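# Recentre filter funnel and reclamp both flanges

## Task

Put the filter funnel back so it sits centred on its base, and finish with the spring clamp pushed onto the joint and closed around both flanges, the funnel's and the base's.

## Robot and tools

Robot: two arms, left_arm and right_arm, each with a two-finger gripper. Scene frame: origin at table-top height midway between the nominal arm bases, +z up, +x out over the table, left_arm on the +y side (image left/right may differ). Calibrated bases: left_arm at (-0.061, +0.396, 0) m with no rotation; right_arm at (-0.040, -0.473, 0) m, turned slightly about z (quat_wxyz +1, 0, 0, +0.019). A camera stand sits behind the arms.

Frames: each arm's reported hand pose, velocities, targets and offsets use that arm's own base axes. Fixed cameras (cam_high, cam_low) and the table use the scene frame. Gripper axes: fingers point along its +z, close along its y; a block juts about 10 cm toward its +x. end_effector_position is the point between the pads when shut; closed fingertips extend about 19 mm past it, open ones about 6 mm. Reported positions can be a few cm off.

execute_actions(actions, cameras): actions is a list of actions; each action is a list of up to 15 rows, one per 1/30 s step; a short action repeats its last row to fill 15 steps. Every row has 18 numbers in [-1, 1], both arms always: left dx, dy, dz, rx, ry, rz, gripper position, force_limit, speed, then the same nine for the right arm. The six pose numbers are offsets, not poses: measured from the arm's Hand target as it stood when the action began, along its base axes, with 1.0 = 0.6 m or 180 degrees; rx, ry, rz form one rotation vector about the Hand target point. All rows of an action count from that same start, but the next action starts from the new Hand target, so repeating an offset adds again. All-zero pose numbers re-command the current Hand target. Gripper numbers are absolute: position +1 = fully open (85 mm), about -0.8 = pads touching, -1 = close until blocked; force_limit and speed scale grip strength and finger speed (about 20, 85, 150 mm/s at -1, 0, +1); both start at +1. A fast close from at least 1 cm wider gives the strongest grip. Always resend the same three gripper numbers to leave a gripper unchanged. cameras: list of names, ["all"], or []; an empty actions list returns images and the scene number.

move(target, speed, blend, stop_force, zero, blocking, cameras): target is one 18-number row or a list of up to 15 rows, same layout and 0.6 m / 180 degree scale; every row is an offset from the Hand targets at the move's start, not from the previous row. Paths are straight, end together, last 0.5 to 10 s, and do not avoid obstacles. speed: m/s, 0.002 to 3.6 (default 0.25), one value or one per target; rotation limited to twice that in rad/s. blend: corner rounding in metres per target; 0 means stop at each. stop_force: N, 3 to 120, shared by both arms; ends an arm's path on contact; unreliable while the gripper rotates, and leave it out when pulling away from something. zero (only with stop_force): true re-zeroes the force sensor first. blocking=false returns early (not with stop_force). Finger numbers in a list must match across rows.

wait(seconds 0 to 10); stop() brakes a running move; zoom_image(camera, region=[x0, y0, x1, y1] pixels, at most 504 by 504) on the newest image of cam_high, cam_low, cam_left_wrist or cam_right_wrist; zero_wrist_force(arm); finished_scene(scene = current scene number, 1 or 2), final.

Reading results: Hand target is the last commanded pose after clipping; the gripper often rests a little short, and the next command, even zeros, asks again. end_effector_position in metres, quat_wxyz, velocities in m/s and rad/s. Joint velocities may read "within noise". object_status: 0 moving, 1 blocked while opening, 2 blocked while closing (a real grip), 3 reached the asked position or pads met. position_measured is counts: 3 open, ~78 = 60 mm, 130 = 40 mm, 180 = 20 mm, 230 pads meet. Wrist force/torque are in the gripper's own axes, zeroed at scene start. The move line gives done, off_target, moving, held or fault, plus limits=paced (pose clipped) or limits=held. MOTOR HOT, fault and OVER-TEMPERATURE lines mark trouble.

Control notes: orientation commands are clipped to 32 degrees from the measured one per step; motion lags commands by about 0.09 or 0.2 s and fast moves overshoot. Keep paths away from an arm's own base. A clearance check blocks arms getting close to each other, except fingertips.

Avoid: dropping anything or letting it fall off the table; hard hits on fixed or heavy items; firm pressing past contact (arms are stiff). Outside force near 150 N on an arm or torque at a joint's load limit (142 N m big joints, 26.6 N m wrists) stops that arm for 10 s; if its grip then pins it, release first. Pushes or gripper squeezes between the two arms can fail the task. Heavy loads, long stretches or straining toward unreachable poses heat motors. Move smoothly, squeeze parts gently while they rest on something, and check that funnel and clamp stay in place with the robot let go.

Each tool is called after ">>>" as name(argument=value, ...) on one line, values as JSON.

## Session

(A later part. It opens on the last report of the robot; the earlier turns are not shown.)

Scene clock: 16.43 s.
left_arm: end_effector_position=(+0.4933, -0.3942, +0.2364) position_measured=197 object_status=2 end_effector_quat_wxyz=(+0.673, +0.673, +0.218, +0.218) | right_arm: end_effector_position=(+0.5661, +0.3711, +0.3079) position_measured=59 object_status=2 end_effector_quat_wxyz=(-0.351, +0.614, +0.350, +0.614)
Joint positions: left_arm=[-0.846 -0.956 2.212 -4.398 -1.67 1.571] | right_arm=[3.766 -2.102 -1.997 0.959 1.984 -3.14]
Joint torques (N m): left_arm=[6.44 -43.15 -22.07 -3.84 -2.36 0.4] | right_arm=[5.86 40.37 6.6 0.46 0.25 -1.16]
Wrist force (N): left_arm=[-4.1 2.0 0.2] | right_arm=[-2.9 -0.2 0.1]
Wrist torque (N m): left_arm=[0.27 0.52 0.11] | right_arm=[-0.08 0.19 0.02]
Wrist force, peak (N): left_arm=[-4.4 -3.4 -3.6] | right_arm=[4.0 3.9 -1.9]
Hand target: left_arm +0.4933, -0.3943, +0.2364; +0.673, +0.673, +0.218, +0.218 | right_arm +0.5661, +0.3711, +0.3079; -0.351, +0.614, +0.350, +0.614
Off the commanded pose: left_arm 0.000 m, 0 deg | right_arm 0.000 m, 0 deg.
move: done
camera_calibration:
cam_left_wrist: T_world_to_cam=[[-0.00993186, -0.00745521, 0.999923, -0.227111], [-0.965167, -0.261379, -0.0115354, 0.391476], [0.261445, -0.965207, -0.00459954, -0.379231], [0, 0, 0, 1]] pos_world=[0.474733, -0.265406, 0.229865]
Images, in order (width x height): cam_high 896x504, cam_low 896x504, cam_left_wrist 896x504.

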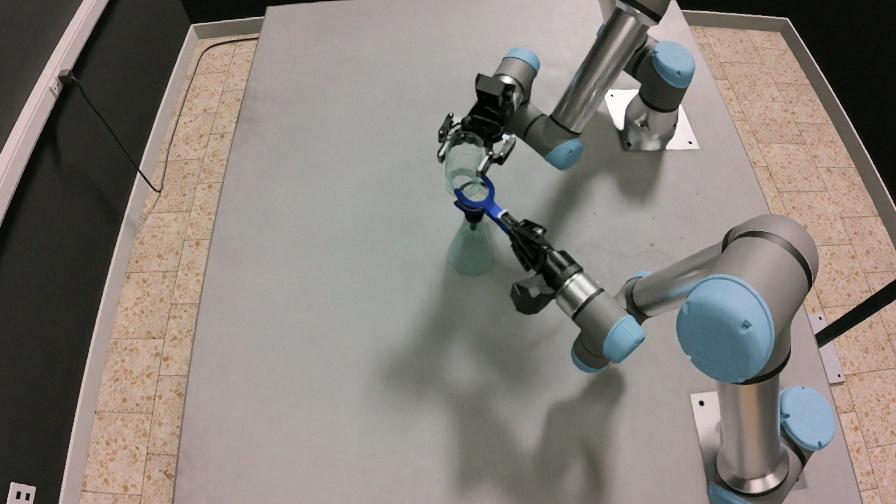

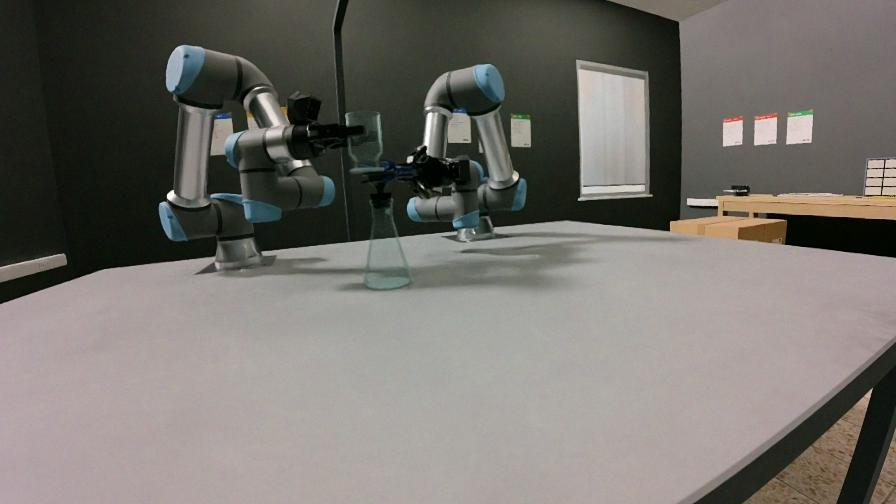

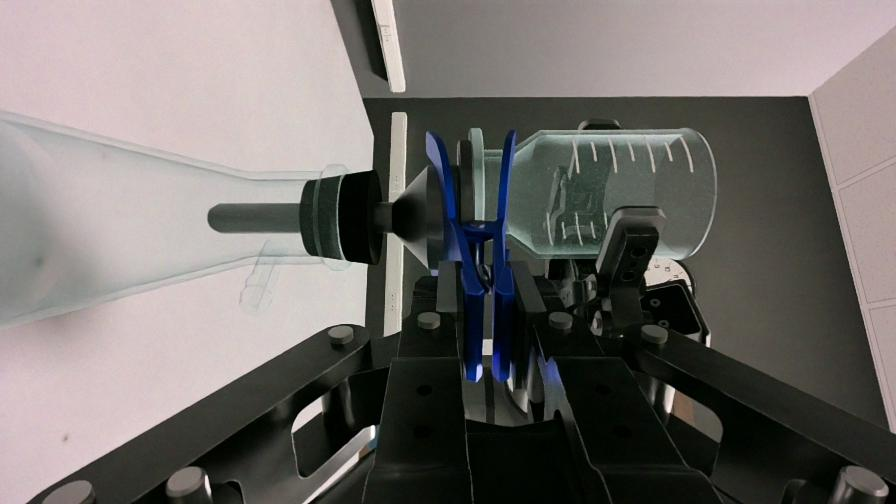

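>>> move(target=[[0,0,0,0,0,0,-1,-1,-1,0,0,0.0018,0,0,0,-1,-1,-1],[0,0,0,0,0,0,-1,-1,-1,-0.0313,0.0442,0.0018,0,0,0,-1,-1,-1]], speed=0.04, cameras=["cam_high","cam_left_wrist","cam_low"])

>>> zoom_image(camera="cam_left_wrist", region=[420, 110, 560, 290])

>>> zoom_image(camera="cam_low", region=[340, 140, 410, 210])

>>> zoom_image(camera="cam_high", region=[430, 130, 530, 230])

Scene clock: 18.43 s.
left_arm: end_effector_position=(+0.4933, -0.3943, +0.2364) position_measured=197 object_status=2 end_effector_quat_wxyz=(+0.673, +0.673, +0.218, +0.218) | right_arm: end_effector_position=(+0.5472, +0.3976, +0.3090) position_measured=59 object_status=2 end_effector_quat_wxyz=(-0.351, +0.614, +0.350, +0.614) end_effector_velocity=(+0.000, -0.001, +0.001) end_effector_angular_velocity=(+0.002, -0.002, +0.002)
Joint positions: left_arm=[-0.846 -0.956 2.212 -4.398 -1.67 1.571] | right_arm=[3.841 -2.087 -2.022 0.968 1.909 -3.14]
Joint velocities: left_arm=[within noise] | right_arm=[-0.002 0 0.001 0.001 0.005 0]
Joint torques (N m): left_arm=[1.63 -45.18 -22.74 -2.99 -1.84 0.28] | right_arm=[-8.33 38.07 22.43 2.52 2.72 -1.56]
Wrist force (N): left_arm=[-2.7 2.1 0.2] | right_arm=[-2.9 -1.4 -1.2]
Wrist torque (N m): left_arm=[0.30 0.54 0.08] | right_arm=[-0.08 0.10 0.08]
Wrist force, peak (N): left_arm=[-4.5 1.8 0.1] | right_arm=[-3.1 -1.2 -1.6]
Hand target: left_arm +0.4933, -0.3943, +0.2364; +0.673, +0.673, +0.218, +0.218 | right_arm +0.5473, +0.3976, +0.3090; -0.351, +0.614, +0.350, +0.614
Off the commanded pose: left_arm 0.000 m, 0 deg | right_arm 0.000 m, 0 deg.
move: done
camera_calibration:
cam_left_wrist: T_world_to_cam=[[-0.0100552, -0.00738603, 0.999922, -0.227034], [-0.965166, -0.26138, -0.0116364, 0.391498], [0.261445, -0.965208, -0.00450052, -0.379254], [0, 0, 0, 1]] pos_world=[0.474732, -0.265406, 0.229865]
Images, in order (width x height): cam_high 896x504, cam_low 896x504, cam_left_wrist 896x504.

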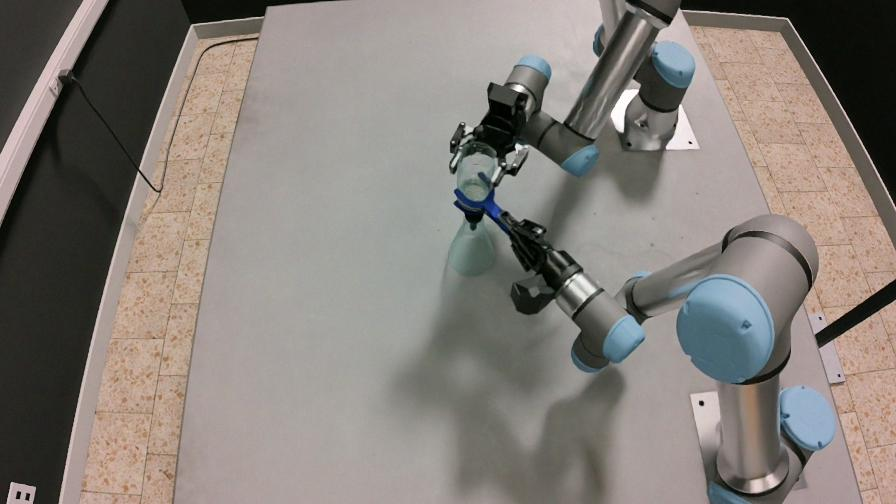

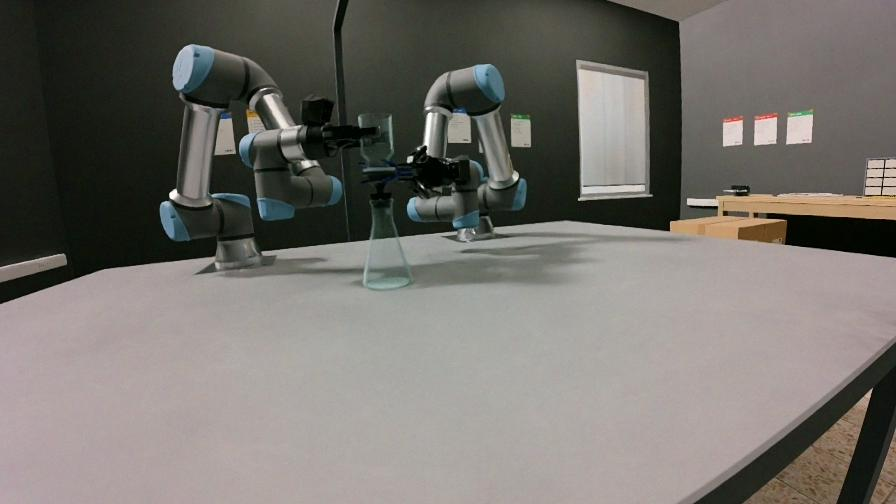

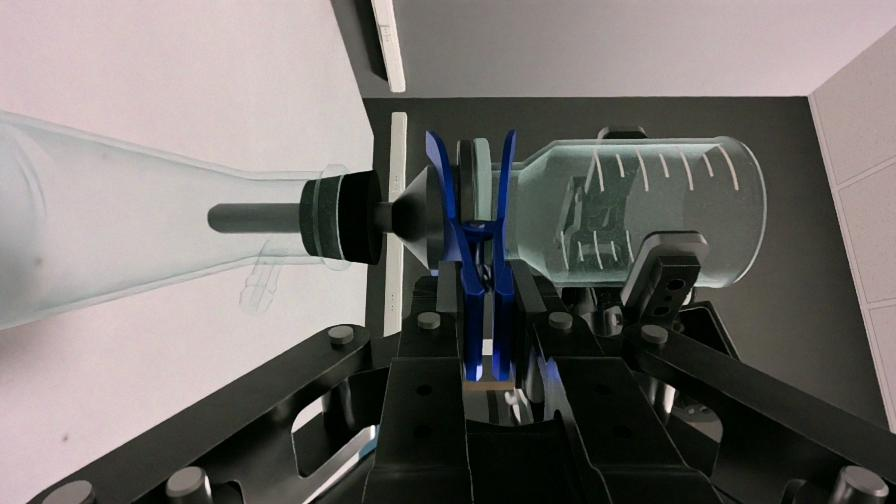

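Scaled by 2.800.

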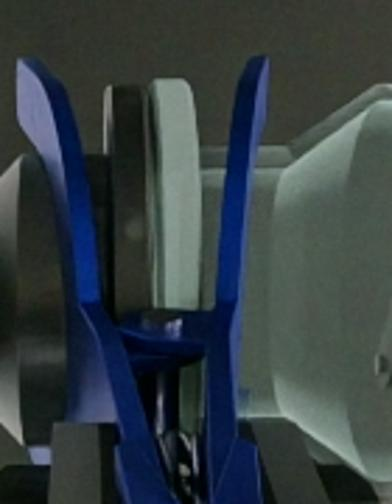

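Scaled by 7.200.

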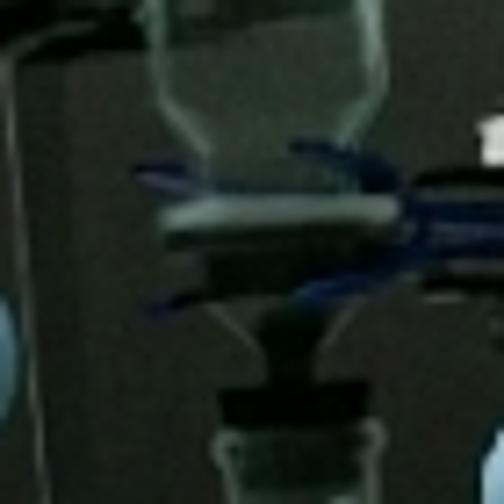

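Scaled by 5.040.

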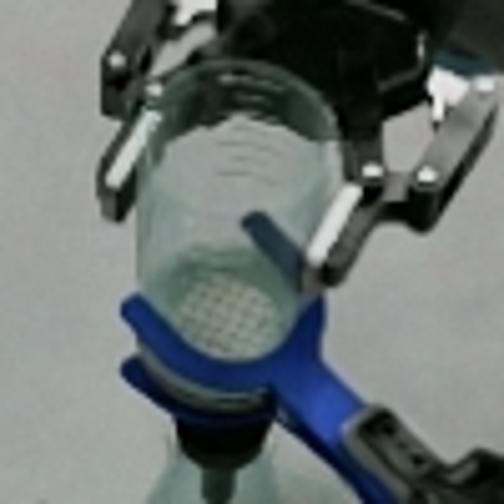

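>>> move(target=[0,0,0,0,0,0,-1,-1,-1,-0.0035,0.0033,0,0,0,0,-1,-1,-1], speed=0.02, cameras=["cam_left_wrist","cam_low"])

>>> zoom_image(camera="cam_left_wrist", region=[420, 110, 560, 290])

>>> zoom_image(camera="cam_low", region=[340, 140, 410, 210])

Scene clock: 19.30 s.
left_arm: end_effector_position=(+0.4933, -0.3943, +0.2364) position_measured=197 object_status=2 end_effector_quat_wxyz=(+0.673, +0.673, +0.218, +0.218) | right_arm: end_effector_position=(+0.5452, +0.3996, +0.3090) position_measured=59 object_status=2 end_effector_quat_wxyz=(-0.351, +0.614, +0.350, +0.614)
Joint positions: left_arm=[-0.846 -0.956 2.212 -4.398 -1.67 1.571] | right_arm=[3.847 -2.085 -2.025 0.97 1.903 -3.14]
Joint torques (N m): left_arm=[-0.65 -44.2 -22.88 -2.7 -1.68 0.41] | right_arm=[7.19 46.18 7.84 3.96 2.73 -0.43]
Wrist force (N): left_arm=[-7.2 0.5 -10.2] | right_arm=[-0.7 9.6 -1.7]
Wrist torque (N m): left_arm=[0.25 0.61 0.13] | right_arm=[-0.11 -0.04 -0.60]
Wrist force, peak (N): left_arm=[-7.0 0.7 -10.4] | right_arm=[-1.1 9.8 -1.8]
Hand target: left_arm +0.4933, -0.3943, +0.2364; +0.673, +0.673, +0.218, +0.218 | right_arm +0.5452, +0.3996, +0.3090; -0.351, +0.614, +0.350, +0.614
Off the commanded pose: left_arm 0.000 m, 0 deg | right_arm 0.000 m, 0 deg.
move: done
camera_calibration:
cam_left_wrist: T_world_to_cam=[[-0.0100552, -0.00738603, 0.999922, -0.227034], [-0.965166, -0.26138, -0.0116364, 0.391498], [0.261445, -0.965208, -0.00450052, -0.379254], [0, 0, 0, 1]] pos_world=[0.474732, -0.265406, 0.229865]
Images, in order (width x height): cam_low 896x504, cam_left_wrist 896x504.

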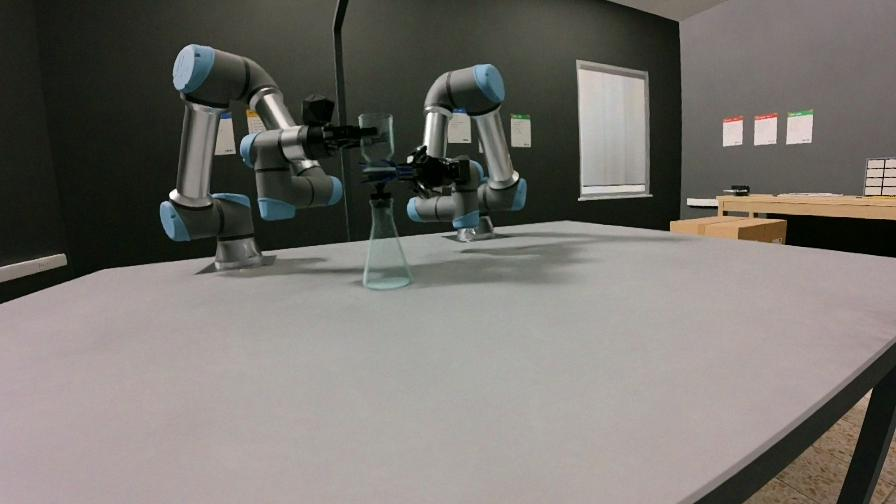

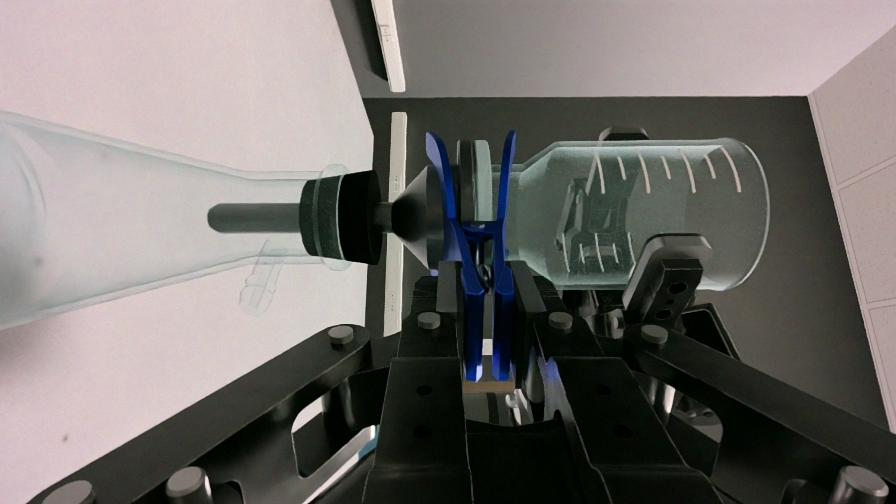

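Scaled by 2.800.

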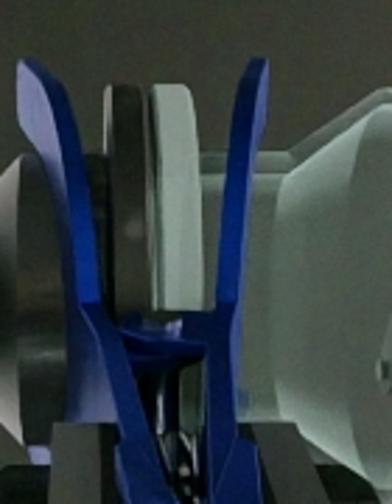

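Scaled by 7.200.

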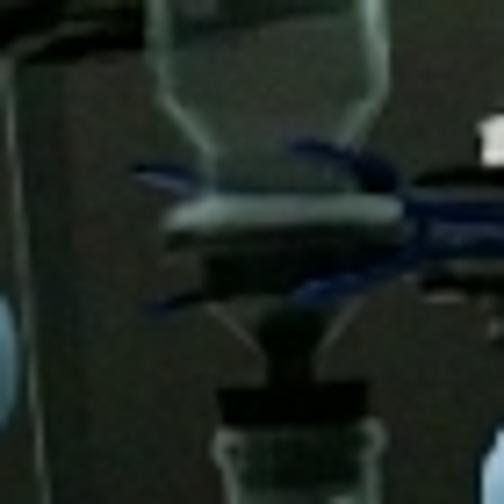

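>>> move(target=[0,0,0,0,0,0,-1,-1,-1,0.0007,-0.0007,-0.0018,0,0,0,-1,-1,-1], speed=0.02)

>>> move(target=[0,0,0,0,0,0,1,-1,-1,0,0,0,0,0,0,-1,-1,-1], cameras=["cam_high","cam_left_wrist"])

>>> zoom_image(camera="cam_left_wrist", region=[400, 110, 580, 390])

Scene clock: 20.13 s.
left_arm: end_effector_position=(+0.4933, -0.3943, +0.2364) position_measured=197 object_status=2 end_effector_quat_wxyz=(+0.673, +0.673, +0.218, +0.218) | right_arm: end_effector_position=(+0.5456, +0.3992, +0.3080) position_measured=59 object_status=2 end_effector_quat_wxyz=(-0.351, +0.614, +0.350, +0.614)
Joint positions: left_arm=[-0.846 -0.956 2.212 -4.398 -1.67 1.571] | right_arm=[3.846 -2.088 -2.025 0.972 1.904 -3.14]
Joint torques (N m): left_arm=[-2.91 -43.93 -22.21 -2.42 -1.36 0.25] | right_arm=[-4.6 26.22 21.97 1.87 2.93 1.08]
Wrist force (N): left_arm=[-3.2 1.3 -3.7] | right_arm=[5.3 2.3 -3.4]
Wrist torque (N m): left_arm=[0.33 0.56 0.11] | right_arm=[0.00 -0.20 -0.06]
Wrist force, peak (N): left_arm=[-7.3 0.7 -10.6] | right_arm=[-1.0 10.0 -1.6]
Hand target: left_arm +0.4933, -0.3943, +0.2364; +0.673, +0.673, +0.218, +0.218 | right_arm +0.5456, +0.3992, +0.3079; -0.351, +0.614, +0.350, +0.614
Off the commanded pose: left_arm 0.000 m, 0 deg | right_arm 0.000 m, 0 deg.
move: done

Scene clock: 24.07 s.
left_arm: end_effector_position=(+0.4933, -0.3943, +0.2364) position_measured=3 object_status=0 end_effector_quat_wxyz=(+0.673, +0.673, +0.218, +0.218) | right_arm: end_effector_position=(+0.5456, +0.3992, +0.3079) position_measured=59 object_status=2 end_effector_quat_wxyz=(-0.351, +0.614, +0.350, +0.614)
Joint positions: left_arm=[-0.846 -0.956 2.212 -4.398 -1.67 1.571] | right_arm=[3.846 -2.088 -2.025 0.972 1.904 -3.14]
Joint torques (N m): left_arm=[-8.53 -39.97 -20.66 -4.24 -0.47 0.25] | right_arm=[-4.88 45.77 13.47 4.42 -2.42 0.63]
Wrist force (N): left_arm=[-4.2 2.8 0.4] | right_arm=[-3.1 0.3 0.0]
Wrist torque (N m): left_arm=[0.24 0.54 0.11] | right_arm=[-0.06 0.17 0.13]
Wrist force, peak (N): left_arm=[-4.1 2.1 -3.9] | right_arm=[5.2 2.2 -3.8]
Hand target: left_arm +0.4933, -0.3943, +0.2364; +0.673, +0.673, +0.218, +0.218 | right_arm +0.5456, +0.3992, +0.3079; -0.351, +0.614, +0.350, +0.614
Off the commanded pose: left_arm 0.000 m, 0 deg | right_arm 0.000 m, 0 deg.
move: done
camera_calibration:
cam_left_wrist: T_world_to_cam=[[-0.0100552, -0.00738603, 0.999922, -0.227034], [-0.965166, -0.26138, -0.0116364, 0.391498], [0.261445, -0.965208, -0.00450052, -0.379254], [0, 0, 0, 1]] pos_world=[0.474732, -0.265406, 0.229865]
Images, in order (width x height): cam_high 896x504, cam_left_wrist 896x504.

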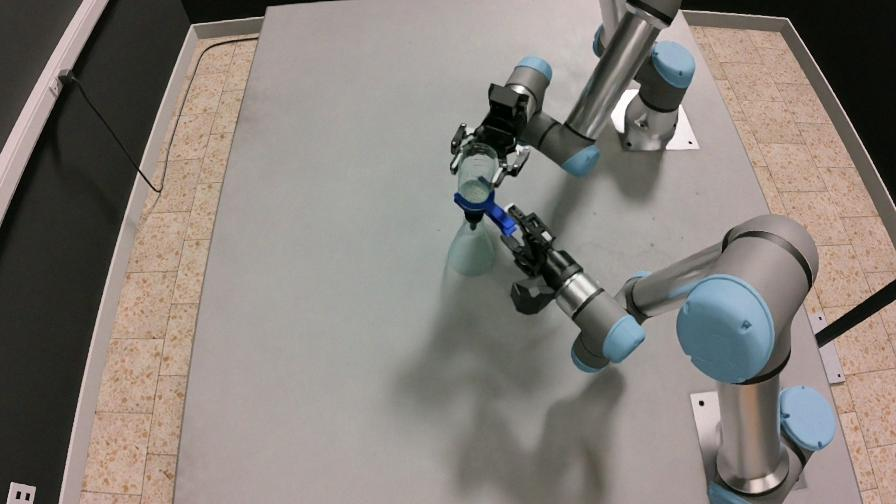

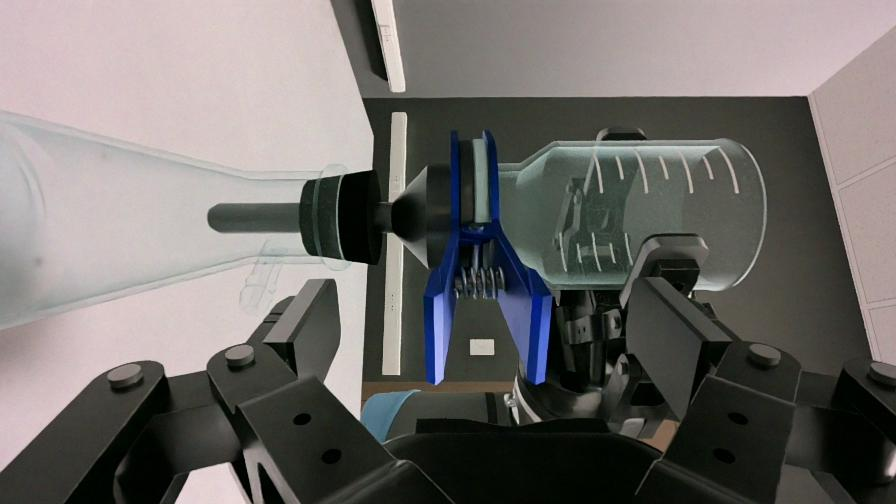

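Scaled by 1.800.

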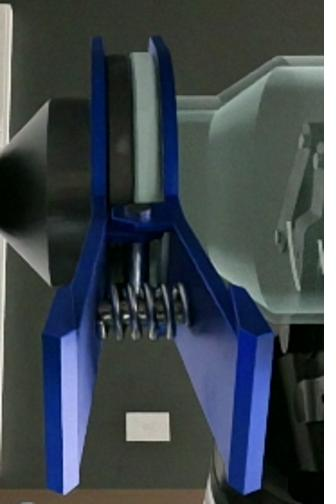

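>>> move(target=[-0.098,0.135,0,0,0,0,1,-1,-1,0,0,0,0,0,0,-1,-1,-1], speed=0.15)

>>> move(target=[0,0,0,0,0,0,1,-1,-1,0,0,0,0,0,0,1,-1,-1])

>>> move(target=[0,0,0,0,0,0,1,-1,-1,-0.102,-0.172,0,0,0,0,1,-1,-1], speed=0.15, cameras=["cam_low","cam_left_wrist","cam_right_wrist"])

>>> zoom_image(camera="cam_right_wrist", region=[340, 100, 560, 350])

Scene clock: 27.23 s.
left_arm: end_effector_position=(+0.4346, -0.3132, +0.2365) position_measured=3 object_status=3 end_effector_quat_wxyz=(+0.673, +0.673, +0.218, +0.218) | right_arm: end_effector_position=(+0.5456, +0.3992, +0.3079) position_measured=59 object_status=2 end_effector_quat_wxyz=(-0.351, +0.614, +0.350, +0.614)
Joint positions: left_arm=[-0.81 -1.024 2.465 -4.582 -1.706 1.571] | right_arm=[3.846 -2.088 -2.025 0.972 1.904 -3.14]
Joint torques (N m): left_arm=[-10.87 -16.59 -4.51 -2.98 2.49 0.86] | right_arm=[-5.64 45.73 8.15 4.28 -2.43 0.21]
Wrist force (N): left_arm=[-4.5 3.1 0.6] | right_arm=[-2.8 0.3 0.1]
Wrist torque (N m): left_arm=[0.29 0.61 0.09] | right_arm=[-0.06 0.13 0.13]
Wrist force, peak (N): left_arm=[-4.5 2.7 2.8] | right_arm=[-3.5 0.1 0.1]
Hand target: left_arm +0.4345, -0.3133, +0.2364; +0.673, +0.673, +0.218, +0.218 | right_arm +0.5456, +0.3992, +0.3079; -0.351, +0.614, +0.350, +0.614
Off the commanded pose: left_arm 0.000 m, 0 deg | right_arm 0.000 m, 0 deg.
move: done

Scene clock: 28.57 s.
left_arm: end_effector_position=(+0.4345, -0.3133, +0.2364) position_measured=3 object_status=3 end_effector_quat_wxyz=(+0.673, +0.673, +0.218, +0.218) | right_arm: end_effector_position=(+0.5456, +0.3992, +0.3079) position_measured=3 object_status=3 end_effector_quat_wxyz=(-0.351, +0.614, +0.350, +0.614)
Joint positions: left_arm=[-0.81 -1.024 2.465 -4.582 -1.706 1.571] | right_arm=[3.846 -2.088 -2.025 0.972 1.904 -3.14]
Joint torques (N m): left_arm=[-10.88 -16.65 8.95 -4.27 2.57 0.97] | right_arm=[-5.66 46.22 7.63 4.22 -2.39 0.08]
Wrist force (N): left_arm=[-4.5 3.2 0.6] | right_arm=[-1.1 -0.4 -0.1]
Wrist torque (N m): left_arm=[0.30 0.61 0.08] | right_arm=[-0.10 0.14 0.03]
Wrist force, peak (N): left_arm=[-4.6 3.2 0.7] | right_arm=[-2.8 0.3 -0.2]
Hand target: left_arm +0.4345, -0.3133, +0.2364; +0.673, +0.673, +0.218, +0.218 | right_arm +0.5456, +0.3992, +0.3079; -0.351, +0.614, +0.350, +0.614
Off the commanded pose: left_arm 0.000 m, 0 deg | right_arm 0.000 m, 0 deg.
move: done

Scene clock: 29.80 s.
left_arm: end_effector_position=(+0.4345, -0.3133, +0.2364) position_measured=3 object_status=3 end_effector_quat_wxyz=(+0.673, +0.673, +0.218, +0.218) | right_arm: end_effector_position=(+0.4844, +0.2960, +0.3080) position_measured=3 object_status=3 end_effector_quat_wxyz=(-0.351, +0.614, +0.350, +0.614)
Joint positions: left_arm=[-0.81 -1.024 2.465 -4.582 -1.706 1.571] | right_arm=[3.727 -1.951 -2.289 1.098 2.023 -3.14]
Joint torques (N m): left_arm=[-11.14 -16.93 9.32 -4.31 2.47 1.12] | right_arm=[-0.45 25.89 10.9 -0.26 -1.9 1.39]
Wrist force (N): left_arm=[-4.4 3.2 0.7] | right_arm=[-0.9 -0.3 0.0]
Wrist torque (N m): left_arm=[0.30 0.58 0.09] | right_arm=[-0.09 0.13 0.02]
Wrist force, peak (N): left_arm=[-4.6 3.3 0.7] | right_arm=[-0.8 -0.5 -2.4]
Hand target: left_arm +0.4345, -0.3133, +0.2364; +0.673, +0.673, +0.218, +0.218 | right_arm +0.4844, +0.2960, +0.3079; -0.351, +0.614, +0.350, +0.614
Off the commanded pose: left_arm 0.000 m, 0 deg | right_arm 0.000 m, 0 deg.
move: done
camera_calibration:
cam_left_wrist: T_world_to_cam=[[-0.00995894, -0.00735896, 0.999923, -0.227062], [-0.965167, -0.261381, -0.0115364, 0.355896], [0.261445, -0.965208, -0.00449955, -0.285699], [0, 0, 0, 1]] pos_world=[0.415932, -0.184406, 0.229865]
cam_right_wrist: T_world_to_cam=[[0.853152, -0.521631, 0.00577184, -0.253169], [-0.171619, -0.291105, -0.941172, 0.479576], [0.492625, 0.801972, -0.337878, -0.242071], [0, 0, 0, 1]] pos_world=[0.417546, 0.20168, 0.371034]
Images, in order (width x height): cam_low 896x504, cam_left_wrist 896x504, cam_right_wrist 896x504.

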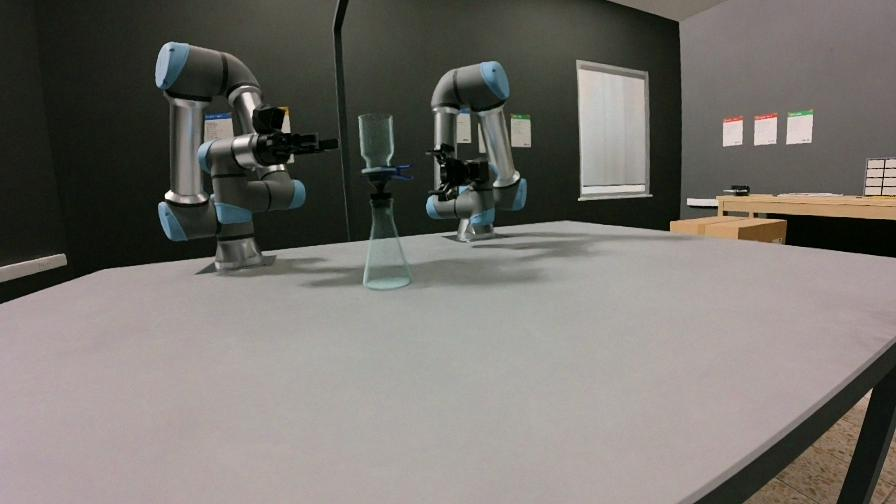

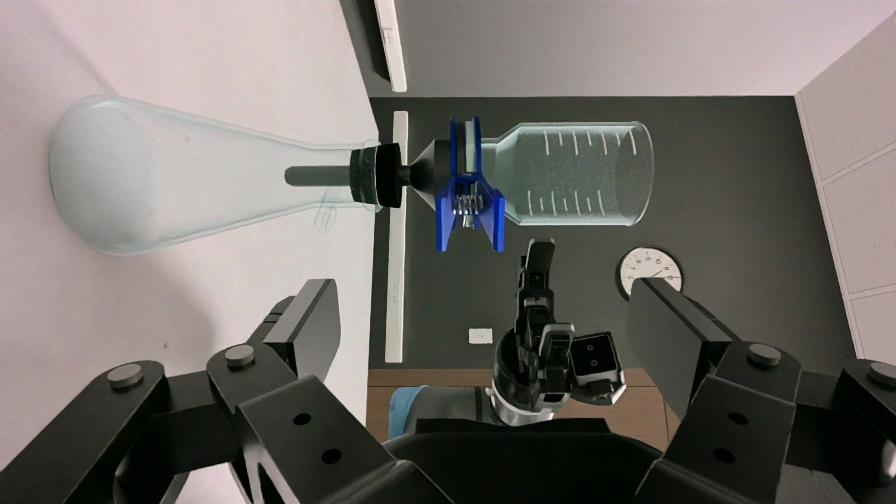

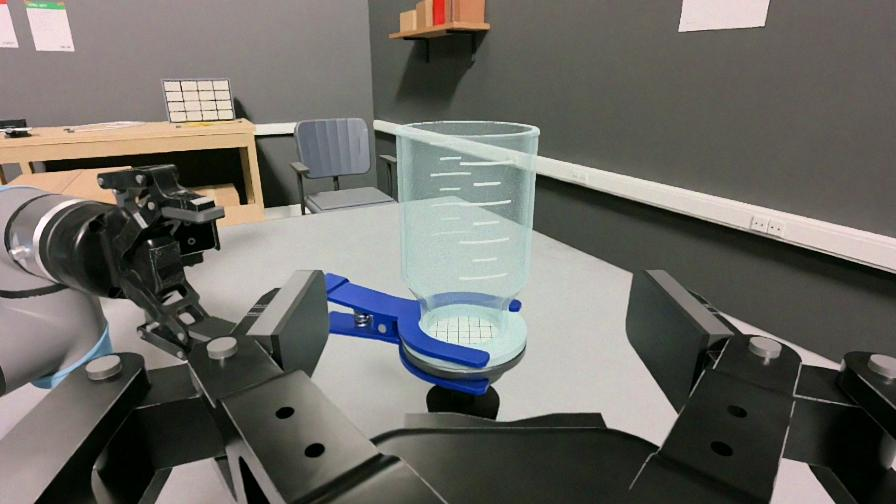

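Scaled by 2.016.

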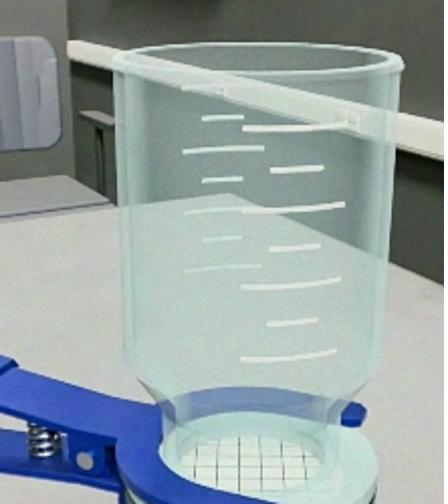

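Centred and clamped.

>>> finished_scene(scene=2)

The scene is finished: the task was done.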